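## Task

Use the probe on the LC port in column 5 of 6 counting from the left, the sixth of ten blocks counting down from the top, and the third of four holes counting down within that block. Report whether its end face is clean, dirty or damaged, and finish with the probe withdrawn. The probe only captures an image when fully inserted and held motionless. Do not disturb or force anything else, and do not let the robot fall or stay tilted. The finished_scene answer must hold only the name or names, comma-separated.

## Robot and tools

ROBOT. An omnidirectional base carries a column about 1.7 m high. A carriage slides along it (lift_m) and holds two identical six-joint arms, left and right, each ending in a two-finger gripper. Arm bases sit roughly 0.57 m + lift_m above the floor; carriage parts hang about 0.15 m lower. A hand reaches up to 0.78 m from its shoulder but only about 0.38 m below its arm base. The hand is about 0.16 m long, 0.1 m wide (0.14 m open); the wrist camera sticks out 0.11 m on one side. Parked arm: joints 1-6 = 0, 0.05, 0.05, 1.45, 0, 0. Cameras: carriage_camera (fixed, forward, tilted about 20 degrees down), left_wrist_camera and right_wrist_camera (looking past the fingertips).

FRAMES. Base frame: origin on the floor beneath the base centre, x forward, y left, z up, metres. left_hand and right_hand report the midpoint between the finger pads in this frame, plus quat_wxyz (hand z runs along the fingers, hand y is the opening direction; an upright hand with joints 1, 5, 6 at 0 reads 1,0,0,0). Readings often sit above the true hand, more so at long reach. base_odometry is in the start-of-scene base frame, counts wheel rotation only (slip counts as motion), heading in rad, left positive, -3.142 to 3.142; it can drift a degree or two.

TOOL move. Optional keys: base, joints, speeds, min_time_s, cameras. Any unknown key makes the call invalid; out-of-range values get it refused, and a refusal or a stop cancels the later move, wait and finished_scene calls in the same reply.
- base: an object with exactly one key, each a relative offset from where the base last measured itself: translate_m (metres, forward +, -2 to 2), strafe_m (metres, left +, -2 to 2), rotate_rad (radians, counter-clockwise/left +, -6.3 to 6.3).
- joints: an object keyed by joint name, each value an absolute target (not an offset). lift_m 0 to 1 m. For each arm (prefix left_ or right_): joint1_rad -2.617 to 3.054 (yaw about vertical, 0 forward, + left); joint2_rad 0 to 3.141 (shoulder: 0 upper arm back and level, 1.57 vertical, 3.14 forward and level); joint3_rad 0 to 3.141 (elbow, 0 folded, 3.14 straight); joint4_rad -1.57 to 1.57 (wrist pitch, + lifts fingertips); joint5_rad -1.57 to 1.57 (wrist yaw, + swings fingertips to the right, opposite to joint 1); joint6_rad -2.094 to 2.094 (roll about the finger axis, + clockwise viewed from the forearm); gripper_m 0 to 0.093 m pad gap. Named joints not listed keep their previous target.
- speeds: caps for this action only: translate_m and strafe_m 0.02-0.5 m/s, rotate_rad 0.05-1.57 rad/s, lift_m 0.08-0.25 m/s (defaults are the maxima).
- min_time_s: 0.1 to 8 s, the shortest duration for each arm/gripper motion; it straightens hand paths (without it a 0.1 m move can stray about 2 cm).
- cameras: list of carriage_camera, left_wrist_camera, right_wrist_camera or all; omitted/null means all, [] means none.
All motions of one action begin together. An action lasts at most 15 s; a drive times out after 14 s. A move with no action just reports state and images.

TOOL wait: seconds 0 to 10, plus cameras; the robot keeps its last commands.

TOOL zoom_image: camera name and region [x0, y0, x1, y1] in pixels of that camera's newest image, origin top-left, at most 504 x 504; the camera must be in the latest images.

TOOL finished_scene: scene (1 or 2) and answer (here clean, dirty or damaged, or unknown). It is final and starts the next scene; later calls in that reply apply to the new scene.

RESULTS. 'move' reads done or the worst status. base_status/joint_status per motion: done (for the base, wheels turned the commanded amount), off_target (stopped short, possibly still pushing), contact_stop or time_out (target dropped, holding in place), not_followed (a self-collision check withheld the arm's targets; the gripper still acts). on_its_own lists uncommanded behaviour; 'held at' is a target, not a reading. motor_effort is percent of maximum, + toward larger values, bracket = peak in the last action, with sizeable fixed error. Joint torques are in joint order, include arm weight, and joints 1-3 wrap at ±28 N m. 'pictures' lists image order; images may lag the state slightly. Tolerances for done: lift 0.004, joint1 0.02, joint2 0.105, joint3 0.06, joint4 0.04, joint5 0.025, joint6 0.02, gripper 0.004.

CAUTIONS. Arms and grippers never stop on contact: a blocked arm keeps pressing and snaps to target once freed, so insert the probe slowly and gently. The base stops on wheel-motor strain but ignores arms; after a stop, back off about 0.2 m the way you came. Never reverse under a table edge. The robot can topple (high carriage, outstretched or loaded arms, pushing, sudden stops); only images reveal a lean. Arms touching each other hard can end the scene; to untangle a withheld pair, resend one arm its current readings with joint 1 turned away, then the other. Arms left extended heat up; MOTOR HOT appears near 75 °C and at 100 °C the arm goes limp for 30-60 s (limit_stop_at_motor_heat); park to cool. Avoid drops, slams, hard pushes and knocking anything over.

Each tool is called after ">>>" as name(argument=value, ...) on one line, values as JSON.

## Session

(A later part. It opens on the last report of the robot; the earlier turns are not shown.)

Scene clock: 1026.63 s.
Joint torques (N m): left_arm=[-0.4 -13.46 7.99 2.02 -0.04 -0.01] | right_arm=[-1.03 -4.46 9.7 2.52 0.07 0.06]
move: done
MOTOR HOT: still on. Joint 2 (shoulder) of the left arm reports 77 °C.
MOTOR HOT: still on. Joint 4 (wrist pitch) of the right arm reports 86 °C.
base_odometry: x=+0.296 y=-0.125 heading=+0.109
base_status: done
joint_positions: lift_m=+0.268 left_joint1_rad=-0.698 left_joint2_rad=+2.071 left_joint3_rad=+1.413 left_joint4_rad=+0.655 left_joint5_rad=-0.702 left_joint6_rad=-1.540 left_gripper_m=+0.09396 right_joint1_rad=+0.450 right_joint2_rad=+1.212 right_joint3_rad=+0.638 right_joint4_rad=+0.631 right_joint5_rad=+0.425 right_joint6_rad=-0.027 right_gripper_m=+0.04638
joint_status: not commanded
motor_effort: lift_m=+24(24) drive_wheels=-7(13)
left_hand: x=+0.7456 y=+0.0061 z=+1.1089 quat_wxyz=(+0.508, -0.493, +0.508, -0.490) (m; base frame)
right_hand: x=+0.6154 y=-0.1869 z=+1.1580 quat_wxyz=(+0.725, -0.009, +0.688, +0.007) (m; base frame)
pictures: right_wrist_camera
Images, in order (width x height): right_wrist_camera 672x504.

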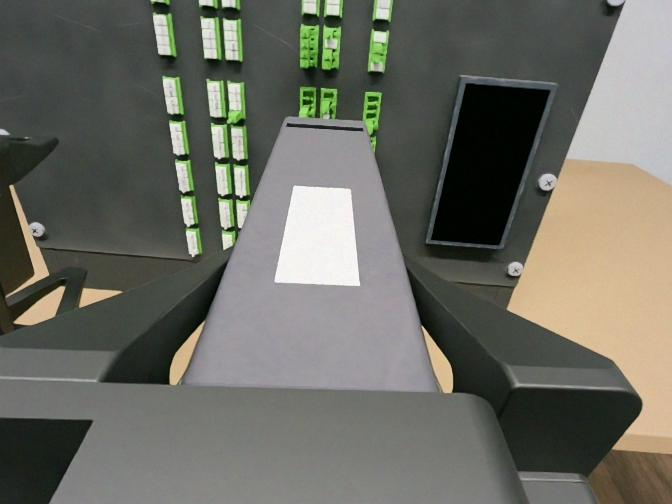

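>>> move(base={"translate_m": 0.013}, joints={"lift_m": 0.277}, cameras=[])

>>> move(base={"strafe_m": 0.012}, joints={"lift_m": 0.258}, cameras=[])

>>> move(base={"strafe_m": -0.020}, joints={"lift_m": 0.277}, cameras=[])

>>> move(base={"strafe_m": 0.020}, joints={"lift_m": 0.258}, cameras=[])

>>> move(base={"strafe_m": -0.020}, joints={"lift_m": 0.277}, cameras=[])

>>> move(base={"strafe_m": 0.010}, joints={"lift_m": 0.2674}, cameras=[])

>>> move(base={"translate_m": -0.009}, cameras=["right_wrist_camera"])

Scene clock: 1038.77 s.
Joint torques (N m): left_arm=[-0.47 -13.23 7.84 2 -0.06 -0.03] | right_arm=[-3.71 -0.58 10.85 3.18 -0.21 -0.08]
move: done
MOTOR HOT: still on. Joint 2 (shoulder) of the left arm reports 77 °C.
MOTOR HOT: still on. Joint 4 (wrist pitch) of the right arm reports 84 °C.
base_odometry: x=+0.309 y=-0.123 heading=+0.108
base_status: done
joint_positions: lift_m=+0.277 left_joint1_rad=-0.698 left_joint2_rad=+2.070 left_joint3_rad=+1.413 left_joint4_rad=+0.657 left_joint5_rad=-0.702 left_joint6_rad=-1.540 left_gripper_m=+0.09396 right_joint1_rad=+0.477 right_joint2_rad=+1.165 right_joint3_rad=+0.627 right_joint4_rad=+0.567 right_joint5_rad=+0.454 right_joint6_rad=-0.015 right_gripper_m=+0.04638
joint_status: all done
motor_effort: lift_m=+28(32) drive_wheels=+17(24)
left_hand: x=+0.7454 y=+0.0060 z=+1.1191 quat_wxyz=(+0.508, -0.493, +0.507, -0.491) (m; base frame)
right_hand: x=+0.6049 y=-0.1852 z=+1.1649 quat_wxyz=(+0.716, -0.009, +0.698, +0.007) (m; base frame)
pictures: none
No camera images: "cameras" was empty.

Scene clock: 1039.53 s.
Joint torques (N m): left_arm=[-0.53 -13.11 7.91 2.01 -0.05 -0.03] | right_arm=[-3.48 -0.65 10.81 2.71 -0.43 0.12]
move: done
MOTOR HOT: still on. Joint 2 (shoulder) of the left arm reports 77 °C.
MOTOR HOT: still on. Joint 4 (wrist pitch) of the right arm reports 84 °C.
base_odometry: x=+0.308 y=-0.112 heading=+0.108
base_status: done
joint_positions: lift_m=+0.258 left_joint1_rad=-0.699 left_joint2_rad=+2.071 left_joint3_rad=+1.412 left_joint4_rad=+0.655 left_joint5_rad=-0.702 left_joint6_rad=-1.540 left_gripper_m=+0.09396 right_joint1_rad=+0.475 right_joint2_rad=+1.166 right_joint3_rad=+0.627 right_joint4_rad=+0.610 right_joint5_rad=+0.472 right_joint6_rad=-0.032 right_gripper_m=+0.04638
joint_status: all done
on_its_own: right_joint4_rad moved +0.043 toward your old target +0.680
motor_effort: lift_m=+23(25) drive_wheels=+12(22)
left_hand: x=+0.7453 y=+0.0058 z=+1.0994 quat_wxyz=(+0.508, -0.493, +0.508, -0.490) (m; base frame)
right_hand: x=+0.6050 y=-0.1894 z=+1.1556 quat_wxyz=(+0.729, +0.000, +0.684, +0.001) (m; base frame)
pictures: none
No camera images: "cameras" was empty.

Scene clock: 1040.40 s.
Joint torques (N m): left_arm=[-0.27 -13.24 8.1 2 -0.02 -0.02] | right_arm=[-3.62 -1.06 10.74 3.12 0.01 -0.05]
move: done
MOTOR HOT: still on. Joint 2 (shoulder) of the left arm reports 77 °C.
MOTOR HOT: still on. Joint 4 (wrist pitch) of the right arm reports 85 °C.
base_odometry: x=+0.310 y=-0.131 heading=+0.108
base_status: done
joint_positions: lift_m=+0.277 left_joint1_rad=-0.700 left_joint2_rad=+2.069 left_joint3_rad=+1.412 left_joint4_rad=+0.659 left_joint5_rad=-0.702 left_joint6_rad=-1.540 left_gripper_m=+0.09396 right_joint1_rad=+0.476 right_joint2_rad=+1.172 right_joint3_rad=+0.627 right_joint4_rad=+0.575 right_joint5_rad=+0.434 right_joint6_rad=-0.019 right_gripper_m=+0.04639
joint_status: all done
motor_effort: lift_m=+28(35) drive_wheels=+13(15)
left_hand: x=+0.7448 y=+0.0053 z=+1.1195 quat_wxyz=(+0.508, -0.493, +0.506, -0.492) (m; base frame)
right_hand: x=+0.6060 y=-0.1818 z=+1.1641 quat_wxyz=(+0.717, -0.017, +0.697, +0.013) (m; base frame)
pictures: none
No camera images: "cameras" was empty.

Scene clock: 1041.27 s.
Joint torques (N m): left_arm=[-0.32 -13.12 7.97 2.02 0 -0.01] | right_arm=[-3.25 -1.03 10.78 2.66 -0.36 0.18]
move: done
MOTOR HOT: still on. Joint 2 (shoulder) of the left arm reports 77 °C.
MOTOR HOT: still on. Joint 4 (wrist pitch) of the right arm reports 85 °C.
base_odometry: x=+0.308 y=-0.112 heading=+0.107
base_status: done
joint_positions: lift_m=+0.258 left_joint1_rad=-0.699 left_joint2_rad=+2.071 left_joint3_rad=+1.412 left_joint4_rad=+0.654 left_joint5_rad=-0.702 left_joint6_rad=-1.540 left_gripper_m=+0.09396 right_joint1_rad=+0.472 right_joint2_rad=+1.172 right_joint3_rad=+0.627 right_joint4_rad=+0.618 right_joint5_rad=+0.465 right_joint6_rad=-0.037 right_gripper_m=+0.04639
joint_status: all done
on_its_own: right_joint4_rad moved +0.043 toward your old target +0.680
motor_effort: lift_m=+23(24) drive_wheels=+14(17)
left_hand: x=+0.7452 y=+0.0052 z=+1.0989 quat_wxyz=(+0.508, -0.493, +0.509, -0.490) (m; base frame)
right_hand: x=+0.6061 y=-0.1889 z=+1.1554 quat_wxyz=(+0.730, -0.003, +0.683, +0.001) (m; base frame)
pictures: none
No camera images: "cameras" was empty.

Scene clock: 1042.13 s.
Joint torques (N m): left_arm=[-0.25 -13.12 8.08 1.98 0 -0.04] | right_arm=[-3.29 -1.51 10.82 3.05 0.07 -0.03]
move: done
MOTOR HOT: still on. Joint 2 (shoulder) of the left arm reports 77 °C.
MOTOR HOT: still on. Joint 4 (wrist pitch) of the right arm reports 85 °C.
base_odometry: x=+0.310 y=-0.131 heading=+0.108
base_status: done
joint_positions: lift_m=+0.277 left_joint1_rad=-0.700 left_joint2_rad=+2.070 left_joint3_rad=+1.412 left_joint4_rad=+0.658 left_joint5_rad=-0.702 left_joint6_rad=-1.540 left_gripper_m=+0.09396 right_joint1_rad=+0.473 right_joint2_rad=+1.176 right_joint3_rad=+0.627 right_joint4_rad=+0.581 right_joint5_rad=+0.428 right_joint6_rad=-0.019 right_gripper_m=+0.04639
joint_status: all done
motor_effort: lift_m=+28(34) drive_wheels=+14(14)
left_hand: x=+0.7449 y=+0.0052 z=+1.1192 quat_wxyz=(+0.508, -0.493, +0.507, -0.492) (m; base frame)
right_hand: x=+0.6069 y=-0.1815 z=+1.1639 quat_wxyz=(+0.717, -0.018, +0.697, +0.014) (m; base frame)
pictures: none
No camera images: "cameras" was empty.

Scene clock: 1042.83 s.
Joint torques (N m): left_arm=[-0.23 -13.34 7.72 1.98 -0.07 0.01] | right_arm=[-3.43 -1.62 10.76 2.83 -0.13 0.02]
move: done
MOTOR HOT: still on. Joint 2 (shoulder) of the left arm reports 77 °C.
MOTOR HOT: still on. Joint 4 (wrist pitch) of the right arm reports 86 °C.
base_odometry: x=+0.309 y=-0.122 heading=+0.107
base_status: done
joint_positions: lift_m=+0.268 left_joint1_rad=-0.698 left_joint2_rad=+2.071 left_joint3_rad=+1.412 left_joint4_rad=+0.656 left_joint5_rad=-0.702 left_joint6_rad=-1.540 left_gripper_m=+0.09396 right_joint1_rad=+0.473 right_joint2_rad=+1.177 right_joint3_rad=+0.627 right_joint4_rad=+0.603 right_joint5_rad=+0.446 right_joint6_rad=-0.024 right_gripper_m=+0.04639
joint_status: all done
motor_effort: lift_m=+24(24) drive_wheels=+9(14)
left_hand: x=+0.7456 y=+0.0061 z=+1.1086 quat_wxyz=(+0.508, -0.493, +0.508, -0.490) (m; base frame)
right_hand: x=+0.6069 y=-0.1845 z=+1.1594 quat_wxyz=(+0.724, -0.010, +0.690, +0.009) (m; base frame)
pictures: none
No camera images: "cameras" was empty.

Scene clock: 1043.50 s.
Joint torques (N m): left_arm=[-0.58 -13.12 8.08 2.02 -0.04 0.01] | right_arm=[-1.36 -4.25 9.88 2.54 0.13 0.08]
move: done
MOTOR HOT: still on. Joint 2 (shoulder) of the left arm reports 77 °C.
MOTOR HOT: still on. Joint 4 (wrist pitch) of the right arm reports 85 °C.
base_odometry: x=+0.300 y=-0.123 heading=+0.107
base_status: done
joint_positions: lift_m=+0.268 left_joint1_rad=-0.698 left_joint2_rad=+2.071 left_joint3_rad=+1.412 left_joint4_rad=+0.655 left_joint5_rad=-0.702 left_joint6_rad=-1.540 left_gripper_m=+0.09396 right_joint1_rad=+0.453 right_joint2_rad=+1.210 right_joint3_rad=+0.637 right_joint4_rad=+0.631 right_joint5_rad=+0.422 right_joint6_rad=-0.028 right_gripper_m=+0.04639
joint_status: not commanded
motor_effort: lift_m=+24(24) drive_wheels=-5(13)
left_hand: x=+0.7455 y=+0.0059 z=+1.1086 quat_wxyz=(+0.508, -0.493, +0.508, -0.490) (m; base frame)
right_hand: x=+0.6146 y=-0.1853 z=+1.1580 quat_wxyz=(+0.725, -0.012, +0.688, +0.009) (m; base frame)
pictures: right_wrist_camera
Images, in order (width x height): right_wrist_camera 672x504.

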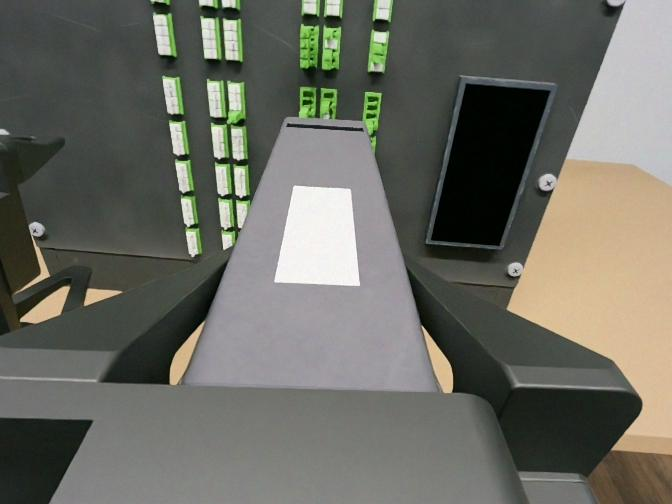

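>>> zoom_image(camera="right_wrist_camera", region=[300, 80, 350, 120])

>>> zoom_image(camera="right_wrist_camera", region=[425, 65, 560, 245])

>>> move(cameras=["left_wrist_camera", "carriage_camera"])

>>> zoom_image(camera="left_wrist_camera", region=[395, 325, 455, 385])

Scaled by 10.080 from the camera's 672x504 image, which has a finer 960x720 frame.

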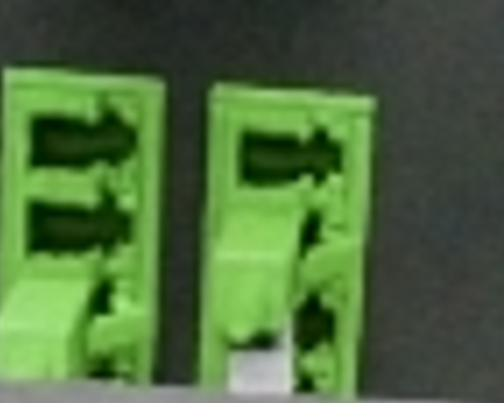

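Scaled by 2.800 from the camera's 672x504 image, which has a finer 960x720 frame.

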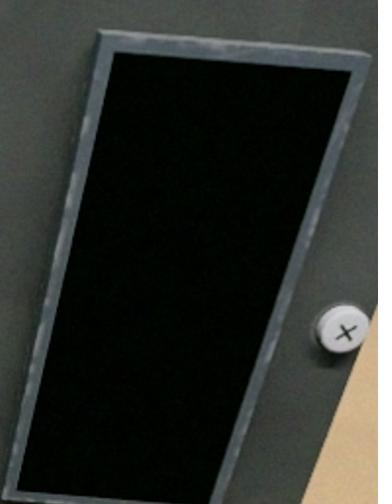

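Scene clock: 1050.53 s.
Joint torques (N m): left_arm=[-0.21 -13.41 7.92 1.99 -0.06 -0.02] | right_arm=[-1.35 -4.26 9.84 2.54 0.1 0.07]
MOTOR HOT: still on. Joint 2 (shoulder) of the left arm reports 78 °C.
MOTOR HOT: still on. Joint 4 (wrist pitch) of the right arm reports 84 °C.
base_odometry: x=+0.300 y=-0.123 heading=+0.107
base_status: done
joint_positions: lift_m=+0.268 left_joint1_rad=-0.698 left_joint2_rad=+2.071 left_joint3_rad=+1.412 left_joint4_rad=+0.655 left_joint5_rad=-0.702 left_joint6_rad=-1.540 left_gripper_m=+0.09396 right_joint1_rad=+0.453 right_joint2_rad=+1.210 right_joint3_rad=+0.637 right_joint4_rad=+0.631 right_joint5_rad=+0.422 right_joint6_rad=-0.028 right_gripper_m=+0.04639
joint_status: not commanded
motor_effort: lift_m=+24(24) drive_wheels=-5(13)
left_hand: x=+0.7455 y=+0.0059 z=+1.1086 quat_wxyz=(+0.508, -0.493, +0.508, -0.490) (m; base frame)
right_hand: x=+0.6146 y=-0.1853 z=+1.1580 quat_wxyz=(+0.725, -0.012, +0.688, +0.009) (m; base frame)
pictures: carriage_camera, left_wrist_camera
Images, in order (width x height): carriage_camera 672x504, left_wrist_camera 672x504.

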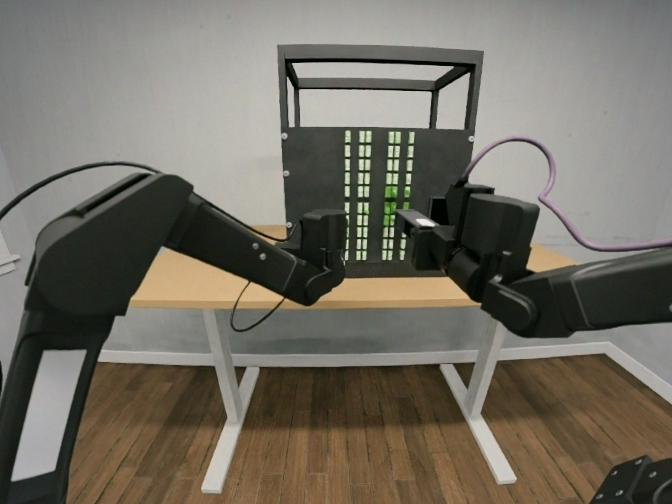

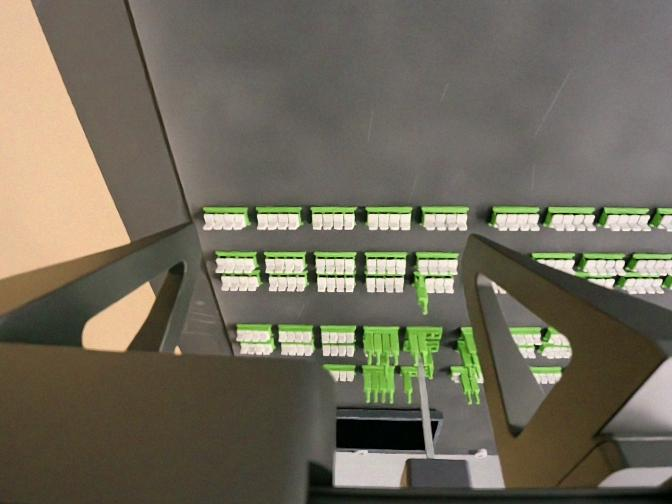

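Scaled by 8.400 from the camera's 672x504 image, which has a finer 960x720 frame.

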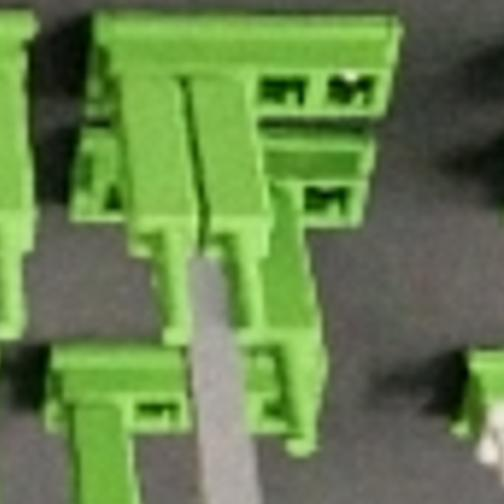

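>>> zoom_image(camera="left_wrist_camera", region=[190, 195, 250, 245])

>>> zoom_image(camera="left_wrist_camera", region=[420, 195, 480, 245])

Scaled by 8.400 from the camera's 672x504 image, which has a finer 960x720 frame.

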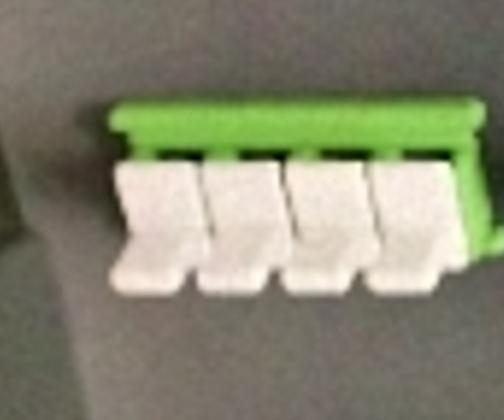

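Scaled by 8.400 from the camera's 672x504 image, which has a finer 960x720 frame.

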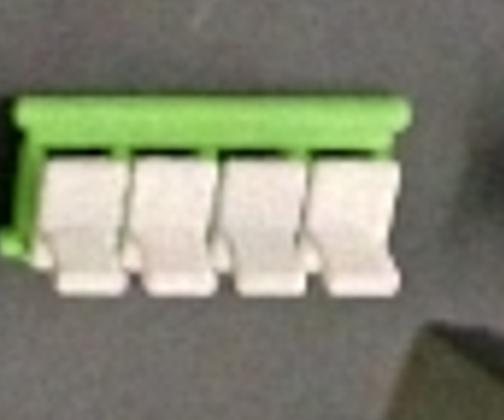

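>>> move(base={"translate_m": 0.009}, cameras=["left_wrist_camera", "right_wrist_camera"])

>>> zoom_image(camera="left_wrist_camera", region=[190, 195, 250, 245])

>>> zoom_image(camera="left_wrist_camera", region=[420, 195, 480, 245])

>>> zoom_image(camera="right_wrist_camera", region=[300, 80, 350, 120])

>>> move(base={"strafe_m": 0.012}, cameras=[])

>>> move(base={"strafe_m": -0.020}, cameras=[])

>>> move(base={"strafe_m": 0.020}, cameras=[])

>>> move(base={"strafe_m": -0.012}, cameras=["left_wrist_camera", "right_wrist_camera"])

>>> zoom_image(camera="left_wrist_camera", region=[190, 195, 250, 245])

>>> zoom_image(camera="left_wrist_camera", region=[420, 195, 480, 245])

>>> zoom_image(camera="right_wrist_camera", region=[300, 80, 350, 120])

>>> move(base={"translate_m": -0.009}, cameras=[])

Scene clock: 1112.60 s.
Joint torques (N m): left_arm=[-0.39 -13.18 8.02 2 -0.02 0.01] | right_arm=[-3.02 -1.44 9.92 2.98 -0.07 0.06]
move: done
MOTOR HOT: still on. Joint 2 (shoulder) of the left arm reports 81 °C.
MOTOR HOT: still on. Joint 4 (wrist pitch) of the right arm reports 81 °C.
base_odometry: x=+0.309 y=-0.122 heading=+0.106
base_status: done
joint_positions: lift_m=+0.268 left_joint1_rad=-0.698 left_joint2_rad=+2.071 left_joint3_rad=+1.412 left_joint4_rad=+0.655 left_joint5_rad=-0.702 left_joint6_rad=-1.540 left_gripper_m=+0.09396 right_joint1_rad=+0.470 right_joint2_rad=+1.175 right_joint3_rad=+0.637 right_joint4_rad=+0.588 right_joint5_rad=+0.440 right_joint6_rad=-0.028 right_gripper_m=+0.04639
joint_status: not commanded
motor_effort: lift_m=+24(24) drive_wheels=+12(22)
left_hand: x=+0.7455 y=+0.0059 z=+1.1086 quat_wxyz=(+0.508, -0.493, +0.508, -0.490) (m; base frame)
right_hand: x=+0.6077 y=-0.1843 z=+1.1611 quat_wxyz=(+0.723, -0.013, +0.691, +0.008) (m; base frame)
pictures: left_wrist_camera, right_wrist_camera
Images, in order (width x height): left_wrist_camera 672x504, right_wrist_camera 672x504.

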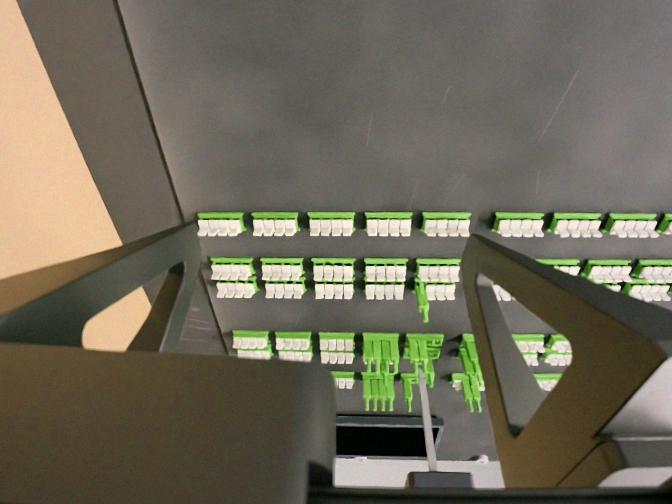

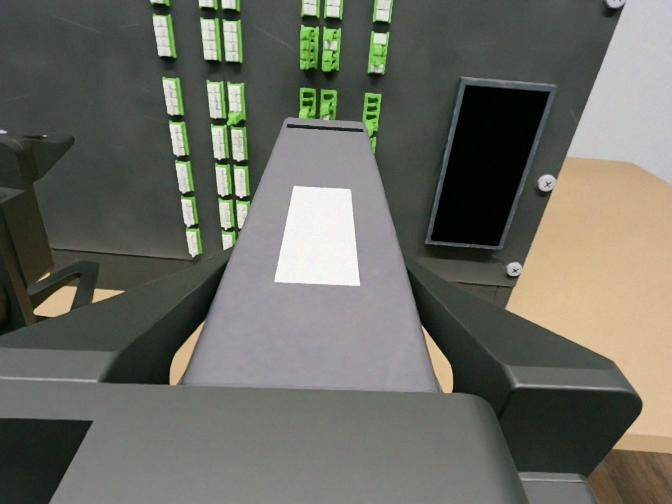

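Scaled by 8.400 from the camera's 672x504 image, which has a finer 960x720 frame.

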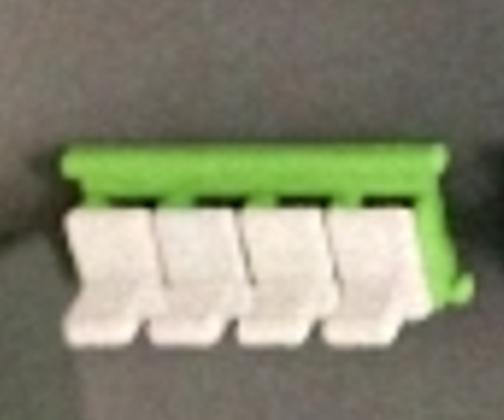

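Scaled by 8.400 from the camera's 672x504 image, which has a finer 960x720 frame.

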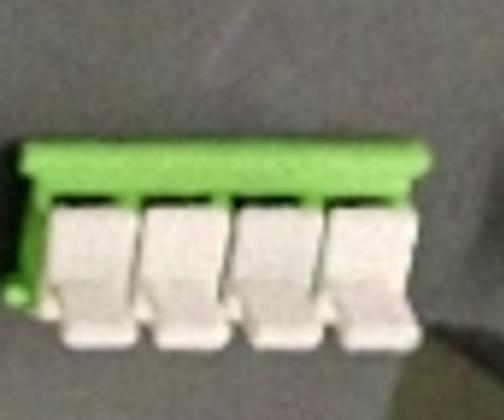

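Scaled by 10.080 from the camera's 672x504 image, which has a finer 960x720 frame.

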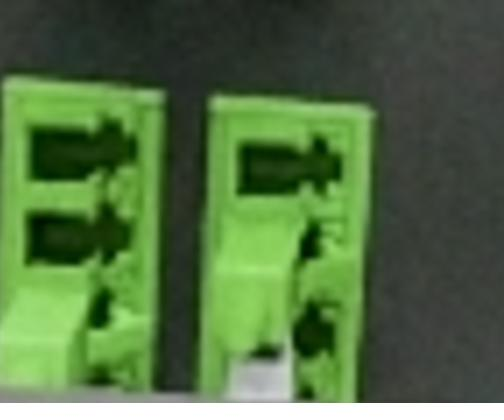

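Scene clock: 1113.37 s.
Joint torques (N m): left_arm=[-0.29 -13.39 7.76 2.02 -0.06 0.01] | right_arm=[-3.04 -1.43 9.94 2.98 -0.3 0.08]
move: done
MOTOR HOT: still on. Joint 2 (shoulder) of the left arm reports 81 °C.
MOTOR HOT: still on. Joint 4 (wrist pitch) of the right arm reports 81 °C.
base_odometry: x=+0.308 y=-0.111 heading=+0.106
base_status: done
joint_positions: lift_m=+0.268 left_joint1_rad=-0.697 left_joint2_rad=+2.071 left_joint3_rad=+1.412 left_joint4_rad=+0.656 left_joint5_rad=-0.702 left_joint6_rad=-1.540 left_gripper_m=+0.09396 right_joint1_rad=+0.470 right_joint2_rad=+1.175 right_joint3_rad=+0.637 right_joint4_rad=+0.588 right_joint5_rad=+0.463 right_joint6_rad=-0.028 right_gripper_m=+0.04639
joint_status: not commanded
motor_effort: lift_m=+24(24) drive_wheels=+10(18)
left_hand: x=+0.7457 y=+0.0063 z=+1.1086 quat_wxyz=(+0.509, -0.494, +0.508, -0.490) (m; base frame)
right_hand: x=+0.6077 y=-0.1882 z=+1.1610 quat_wxyz=(+0.722, -0.005, +0.691, +0.000) (m; base frame)
pictures: none
No camera images: "cameras" was empty.

Scene clock: 1114.23 s.
Joint torques (N m): left_arm=[-0.35 -13.29 7.94 2.01 -0.06 -0.01] | right_arm=[-3.06 -1.66 9.88 2.94 0.08 0.07]
move: done
MOTOR HOT: still on. Joint 2 (shoulder) of the left arm reports 81 °C.
MOTOR HOT: still on. Joint 4 (wrist pitch) of the right arm reports 82 °C.
base_odometry: x=+0.310 y=-0.130 heading=+0.106
base_status: done
joint_positions: lift_m=+0.268 left_joint1_rad=-0.699 left_joint2_rad=+2.071 left_joint3_rad=+1.412 left_joint4_rad=+0.656 left_joint5_rad=-0.702 left_joint6_rad=-1.540 left_gripper_m=+0.09396 right_joint1_rad=+0.470 right_joint2_rad=+1.179 right_joint3_rad=+0.637 right_joint4_rad=+0.592 right_joint5_rad=+0.423 right_joint6_rad=-0.028 right_gripper_m=+0.04639
joint_status: not commanded
motor_effort: lift_m=+24(24) drive_wheels=+14(19)
left_hand: x=+0.7452 y=+0.0053 z=+1.1087 quat_wxyz=(+0.508, -0.493, +0.508, -0.491) (m; base frame)
right_hand: x=+0.6081 y=-0.1812 z=+1.1606 quat_wxyz=(+0.723, -0.019, +0.691, +0.014) (m; base frame)
pictures: none
No camera images: "cameras" was empty.

Scene clock: 1115.10 s.
Joint torques (N m): left_arm=[-0.25 -13.31 7.84 1.98 -0.03 -0.03] | right_arm=[-3.04 -1.92 9.94 2.92 -0.27 0.07]
move: done
MOTOR HOT: still on. Joint 2 (shoulder) of the left arm reports 81 °C.
MOTOR HOT: still on. Joint 4 (wrist pitch) of the right arm reports 82 °C.
base_odometry: x=+0.308 y=-0.111 heading=+0.106
base_status: done
joint_positions: lift_m=+0.268 left_joint1_rad=-0.699 left_joint2_rad=+2.071 left_joint3_rad=+1.412 left_joint4_rad=+0.656 left_joint5_rad=-0.702 left_joint6_rad=-1.540 left_gripper_m=+0.09396 right_joint1_rad=+0.470 right_joint2_rad=+1.180 right_joint3_rad=+0.637 right_joint4_rad=+0.593 right_joint5_rad=+0.462 right_joint6_rad=-0.028 right_gripper_m=+0.04639
joint_status: not commanded
motor_effort: lift_m=+24(24) drive_wheels=+12(18)
left_hand: x=+0.7452 y=+0.0053 z=+1.1087 quat_wxyz=(+0.508, -0.493, +0.508, -0.491) (m; base frame)
right_hand: x=+0.6084 y=-0.1877 z=+1.1606 quat_wxyz=(+0.723, -0.005, +0.691, +0.001) (m; base frame)
pictures: none
No camera images: "cameras" was empty.

Scene clock: 1115.87 s.
Joint torques (N m): left_arm=[-0.18 -13.26 8.08 2.01 -0.07 0.04] | right_arm=[-3.07 -1.99 9.92 2.9 -0.07 0.07]
move: done
MOTOR HOT: still on. Joint 2 (shoulder) of the left arm reports 81 °C.
MOTOR HOT: still on. Joint 4 (wrist pitch) of the right arm reports 83 °C.
base_odometry: x=+0.309 y=-0.122 heading=+0.106
base_status: done
joint_positions: lift_m=+0.268 left_joint1_rad=-0.702 left_joint2_rad=+2.071 left_joint3_rad=+1.412 left_joint4_rad=+0.656 left_joint5_rad=-0.702 left_joint6_rad=-1.540 left_gripper_m=+0.09396 right_joint1_rad=+0.470 right_joint2_rad=+1.182 right_joint3_rad=+0.637 right_joint4_rad=+0.595 right_joint5_rad=+0.439 right_joint6_rad=-0.028 right_gripper_m=+0.04639
joint_status: not commanded
motor_effort: lift_m=+24(24) drive_wheels=+8(9)
left_hand: x=+0.7444 y=+0.0039 z=+1.1087 quat_wxyz=(+0.507, -0.492, +0.509, -0.491) (m; base frame)
right_hand: x=+0.6086 y=-0.1837 z=+1.1604 quat_wxyz=(+0.723, -0.013, +0.691, +0.009) (m; base frame)
pictures: left_wrist_camera, right_wrist_camera
Images, in order (width x height): left_wrist_camera 672x504, right_wrist_camera 672x504.

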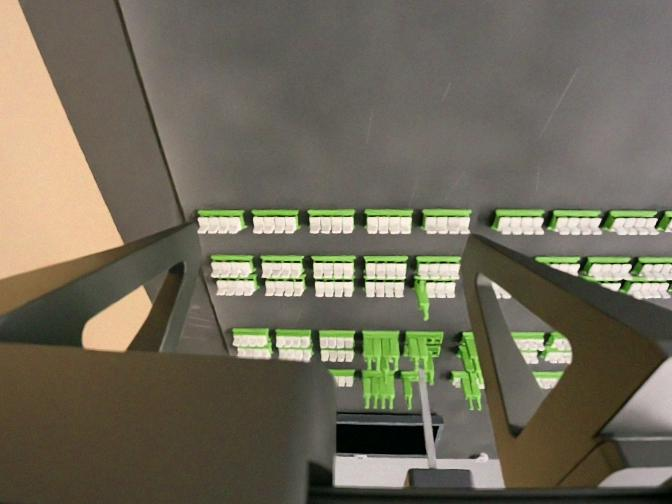

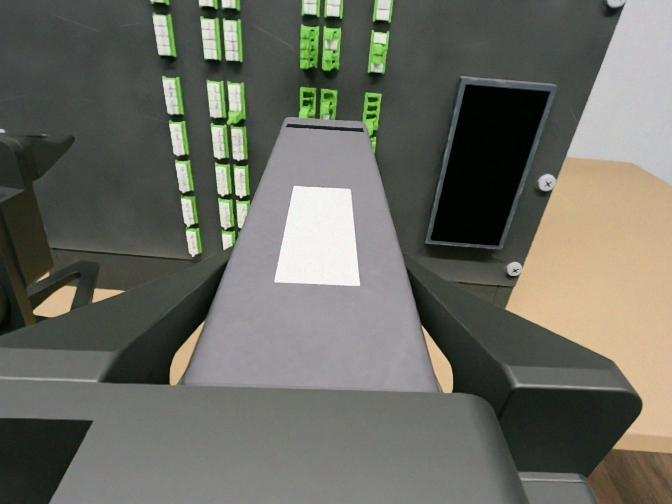

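Scaled by 8.400 from the camera's 672x504 image, which has a finer 960x720 frame.

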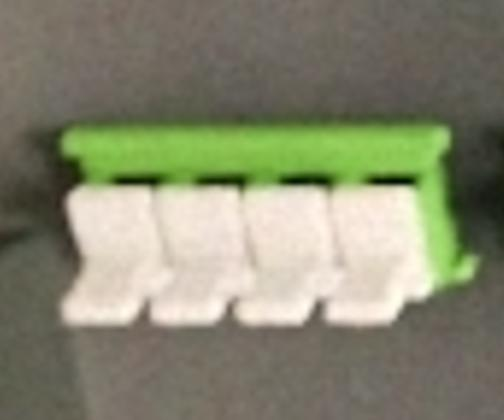

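Scaled by 8.400 from the camera's 672x504 image, which has a finer 960x720 frame.

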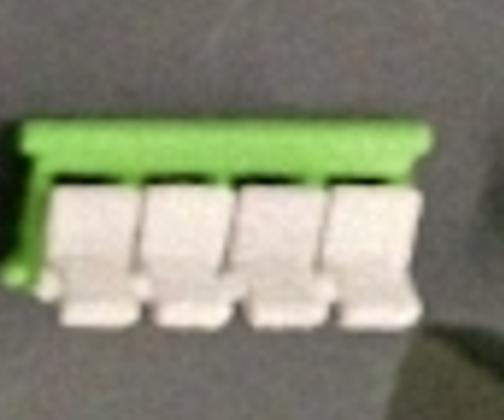

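Scaled by 10.080 from the camera's 672x504 image, which has a finer 960x720 frame.

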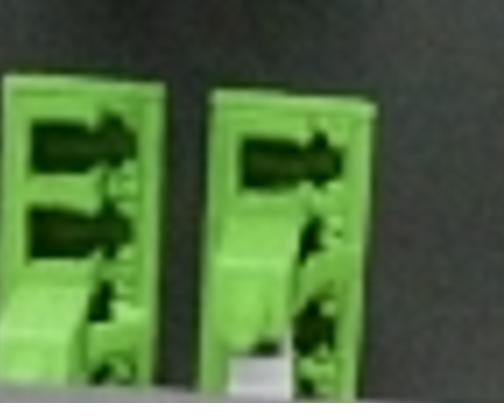

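Scene clock: 1116.53 s.
Joint torques (N m): left_arm=[0.09 -13.27 7.97 1.96 -0.03 -0.07] | right_arm=[-1.17 -4.68 9.32 2.56 0.13 0.06]
move: done
MOTOR HOT: still on. Joint 2 (shoulder) of the left arm reports 81 °C.
MOTOR HOT: still on. Joint 4 (wrist pitch) of the right arm reports 83 °C.
base_odometry: x=+0.300 y=-0.123 heading=+0.106
base_status: done
joint_positions: lift_m=+0.268 left_joint1_rad=-0.702 left_joint2_rad=+2.071 left_joint3_rad=+1.412 left_joint4_rad=+0.656 left_joint5_rad=-0.702 left_joint6_rad=-1.540 left_gripper_m=+0.09396 right_joint1_rad=+0.451 right_joint2_rad=+1.216 right_joint3_rad=+0.642 right_joint4_rad=+0.631 right_joint5_rad=+0.417 right_joint6_rad=-0.028 right_gripper_m=+0.04639
joint_status: not commanded
motor_effort: lift_m=+24(24) drive_wheels=-7(16)
left_hand: x=+0.7444 y=+0.0039 z=+1.1087 quat_wxyz=(+0.507, -0.492, +0.509, -0.491) (m; base frame)
right_hand: x=+0.6160 y=-0.1845 z=+1.1584 quat_wxyz=(+0.725, -0.013, +0.688, +0.010) (m; base frame)
pictures: none
No camera images: "cameras" was empty.

>>> move(cameras=["left_wrist_camera", "right_wrist_camera", "carriage_camera"])

>>> zoom_image(camera="right_wrist_camera", region=[145, 60, 205, 110])

>>> zoom_image(camera="right_wrist_camera", region=[520, 60, 580, 110])

>>> zoom_image(camera="carriage_camera", region=[270, 120, 490, 280])

Scene clock: 1167.03 s.
Joint torques (N m): left_arm=[-0.1 -13.35 7.98 2.01 -0.07 -0.01] | right_arm=[-1.14 -4.79 9.35 2.55 0.15 0.08]
MOTOR HOT: still on. Joint 2 (shoulder) of the left arm reports 82 °C.
MOTOR HOT: still on. Joint 4 (wrist pitch) of the right arm reports 80 °C.
base_odometry: x=+0.300 y=-0.123 heading=+0.106
base_status: done
joint_positions: lift_m=+0.268 left_joint1_rad=-0.702 left_joint2_rad=+2.071 left_joint3_rad=+1.412 left_joint4_rad=+0.656 left_joint5_rad=-0.702 left_joint6_rad=-1.540 left_gripper_m=+0.09396 right_joint1_rad=+0.451 right_joint2_rad=+1.216 right_joint3_rad=+0.642 right_joint4_rad=+0.631 right_joint5_rad=+0.417 right_joint6_rad=-0.028 right_gripper_m=+0.04639
joint_status: not commanded
motor_effort: lift_m=+24(24) drive_wheels=-4(16)
left_hand: x=+0.7444 y=+0.0039 z=+1.1087 quat_wxyz=(+0.507, -0.492, +0.509, -0.491) (m; base frame)
right_hand: x=+0.6160 y=-0.1845 z=+1.1584 quat_wxyz=(+0.725, -0.013, +0.688, +0.010) (m; base frame)
pictures: carriage_camera, left_wrist_camera, right_wrist_camera
Images, in order (width x height): carriage_camera 672x504, left_wrist_camera 672x504, right_wrist_camera 672x504.

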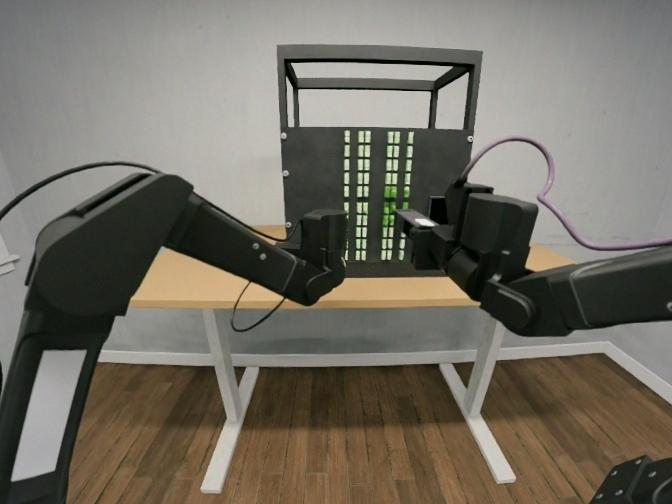

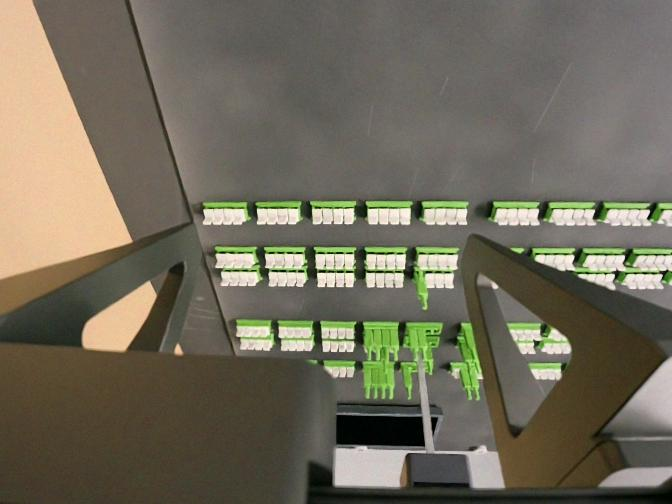

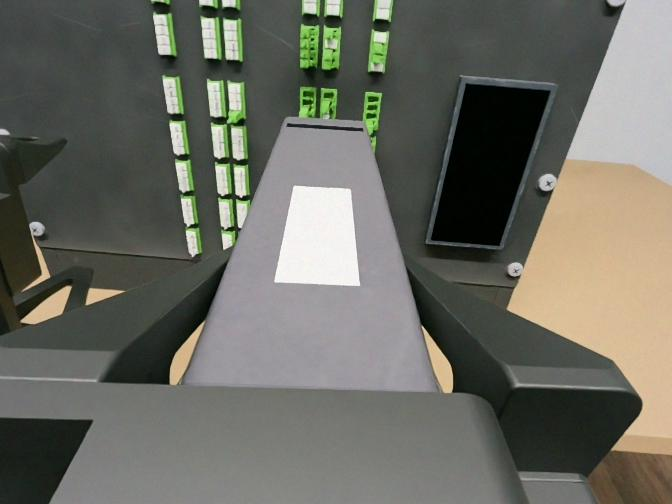

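Scaled by 8.400 from the camera's 672x504 image, which has a finer 960x720 frame.

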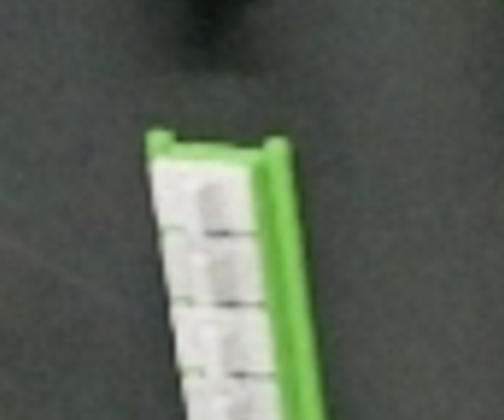

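Scaled by 8.400 from the camera's 672x504 image, which has a finer 960x720 frame.

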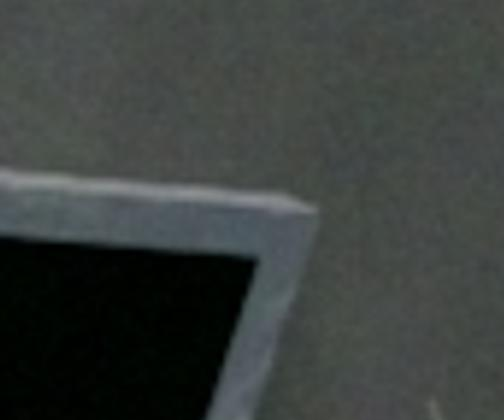

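Scaled by 2.291 from the camera's 672x504 image, which has a finer 960x720 frame.

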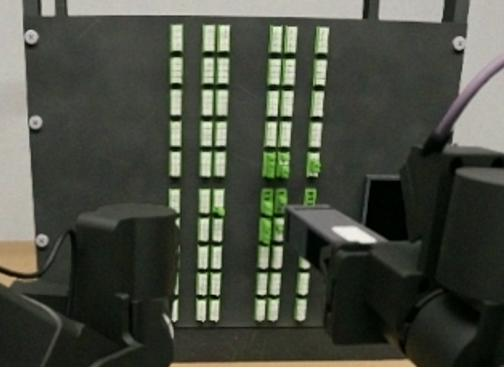

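>>> move(base={"translate_m": -0.008}, cameras=["left_wrist_camera", "right_wrist_camera", "carriage_camera"])

>>> zoom_image(camera="right_wrist_camera", region=[145, 60, 205, 110])

>>> zoom_image(camera="right_wrist_camera", region=[520, 60, 580, 110])

>>> zoom_image(camera="right_wrist_camera", region=[300, 80, 350, 120])

>>> zoom_image(camera="left_wrist_camera", region=[190, 195, 250, 245])

>>> zoom_image(camera="left_wrist_camera", region=[420, 195, 480, 245])

>>> zoom_image(camera="carriage_camera", region=[270, 120, 490, 280])

>>> move(base={"translate_m": 0.004}, cameras=[])

Scene clock: 1204.37 s.
Joint torques (N m): left_arm=[-0.12 -13.53 7.92 2.02 0.01 0.03] | right_arm=[-0.13 -6.68 7.6 2.51 0.4 0.08]
move: done
MOTOR HOT: still on. Joint 2 (shoulder) of the left arm reports 82 °C.
MOTOR HOT: still on. Joint 4 (wrist pitch) of the right arm reports 80 °C.
base_odometry: x=+0.292 y=-0.124 heading=+0.106
base_status: done
joint_positions: lift_m=+0.268 left_joint1_rad=-0.702 left_joint2_rad=+2.071 left_joint3_rad=+1.412 left_joint4_rad=+0.656 left_joint5_rad=-0.702 left_joint6_rad=-1.540 left_gripper_m=+0.09396 right_joint1_rad=+0.441 right_joint2_rad=+1.239 right_joint3_rad=+0.660 right_joint4_rad=+0.635 right_joint5_rad=+0.392 right_joint6_rad=-0.028 right_gripper_m=+0.04639
joint_status: not commanded
motor_effort: lift_m=+24(24) drive_wheels=-11(24)
left_hand: x=+0.7445 y=+0.0041 z=+1.1087 quat_wxyz=(+0.508, -0.492, +0.509, -0.491) (m; base frame)
right_hand: x=+0.6218 y=-0.1821 z=+1.1588 quat_wxyz=(+0.725, -0.019, +0.689, +0.015) (m; base frame)
pictures: carriage_camera, left_wrist_camera, right_wrist_camera
Images, in order (width x height): carriage_camera 672x504, left_wrist_camera 672x504, right_wrist_camera 672x504.

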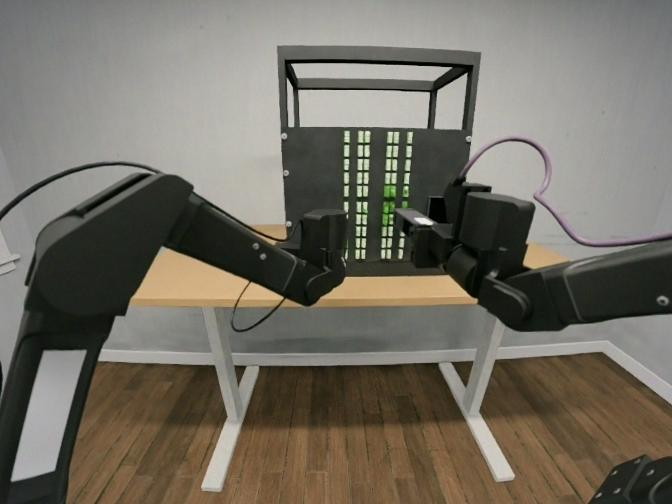

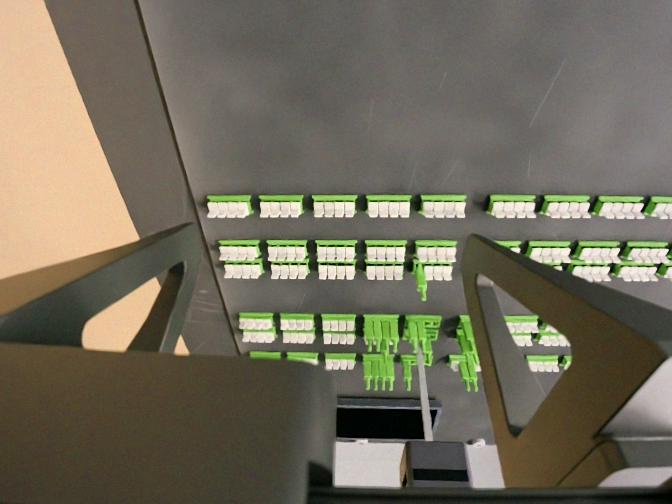

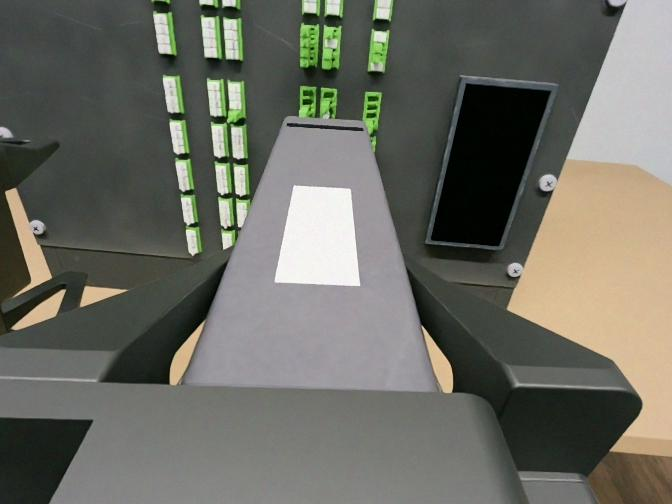

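Scaled by 8.400 from the camera's 672x504 image, which has a finer 960x720 frame.

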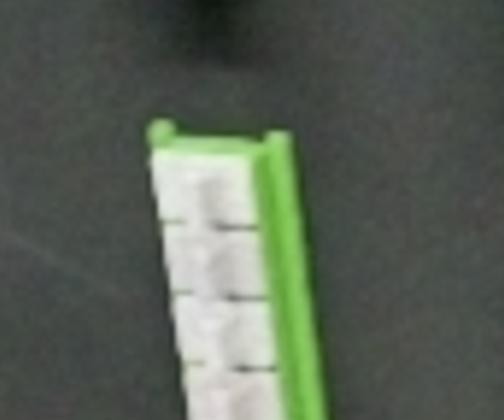

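Scaled by 8.400 from the camera's 672x504 image, which has a finer 960x720 frame.

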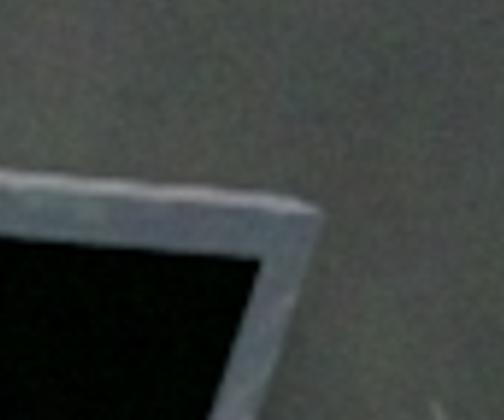

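Scaled by 10.080 from the camera's 672x504 image, which has a finer 960x720 frame.

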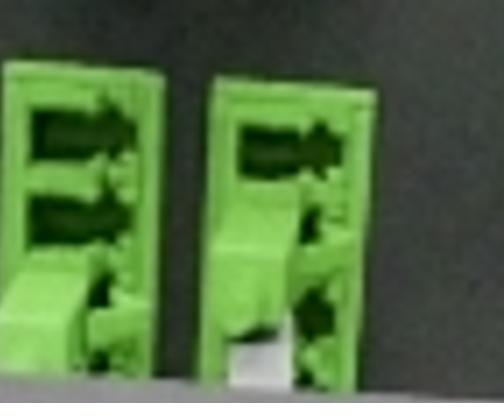

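Scaled by 8.400 from the camera's 672x504 image, which has a finer 960x720 frame.

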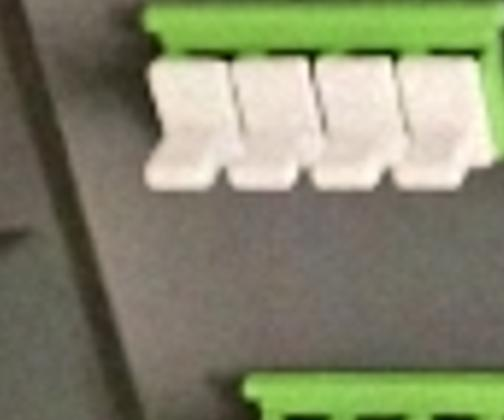

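Scaled by 8.400 from the camera's 672x504 image, which has a finer 960x720 frame.

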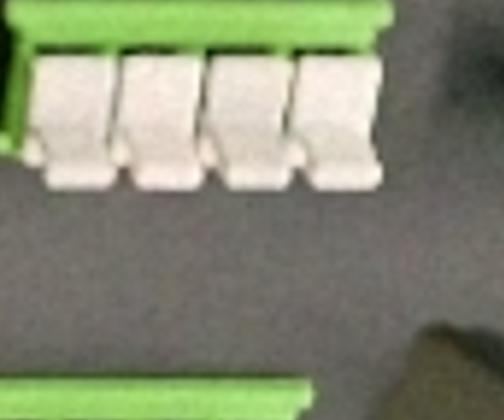

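Scaled by 2.291 from the camera's 672x504 image, which has a finer 960x720 frame.

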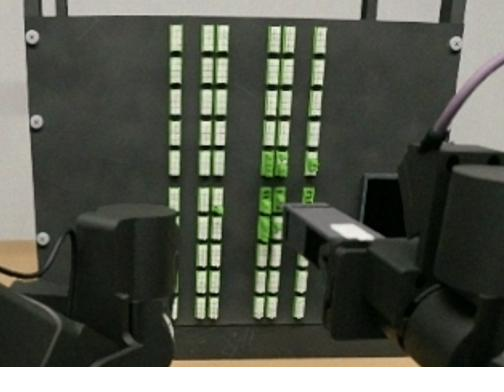

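Scene clock: 1204.93 s.
Joint torques (N m): left_arm=[-0.02 -13.37 7.95 2 -0.07 -0.01] | right_arm=[-0.62 -5.63 7.62 2.63 0.18 0.07]
move: done
MOTOR HOT: still on. Joint 2 (shoulder) of the left arm reports 82 °C.
MOTOR HOT: still on. Joint 4 (wrist pitch) of the right arm reports 80 °C.
base_odometry: x=+0.296 y=-0.123 heading=+0.106
base_status: done
joint_positions: lift_m=+0.268 left_joint1_rad=-0.702 left_joint2_rad=+2.071 left_joint3_rad=+1.412 left_joint4_rad=+0.656 left_joint5_rad=-0.702 left_joint6_rad=-1.540 left_gripper_m=+0.09396 right_joint1_rad=+0.445 right_joint2_rad=+1.229 right_joint3_rad=+0.660 right_joint4_rad=+0.623 right_joint5_rad=+0.412 right_joint6_rad=-0.028 right_gripper_m=+0.04639
joint_status: not commanded
motor_effort: lift_m=+24(24) drive_wheels=-2(13)
left_hand: x=+0.7445 y=+0.0041 z=+1.1087 quat_wxyz=(+0.508, -0.492, +0.509, -0.491) (m; base frame)
right_hand: x=+0.6199 y=-0.1845 z=+1.1599 quat_wxyz=(+0.724, -0.014, +0.689, +0.010) (m; base frame)
pictures: none
No camera images: "cameras" was empty.


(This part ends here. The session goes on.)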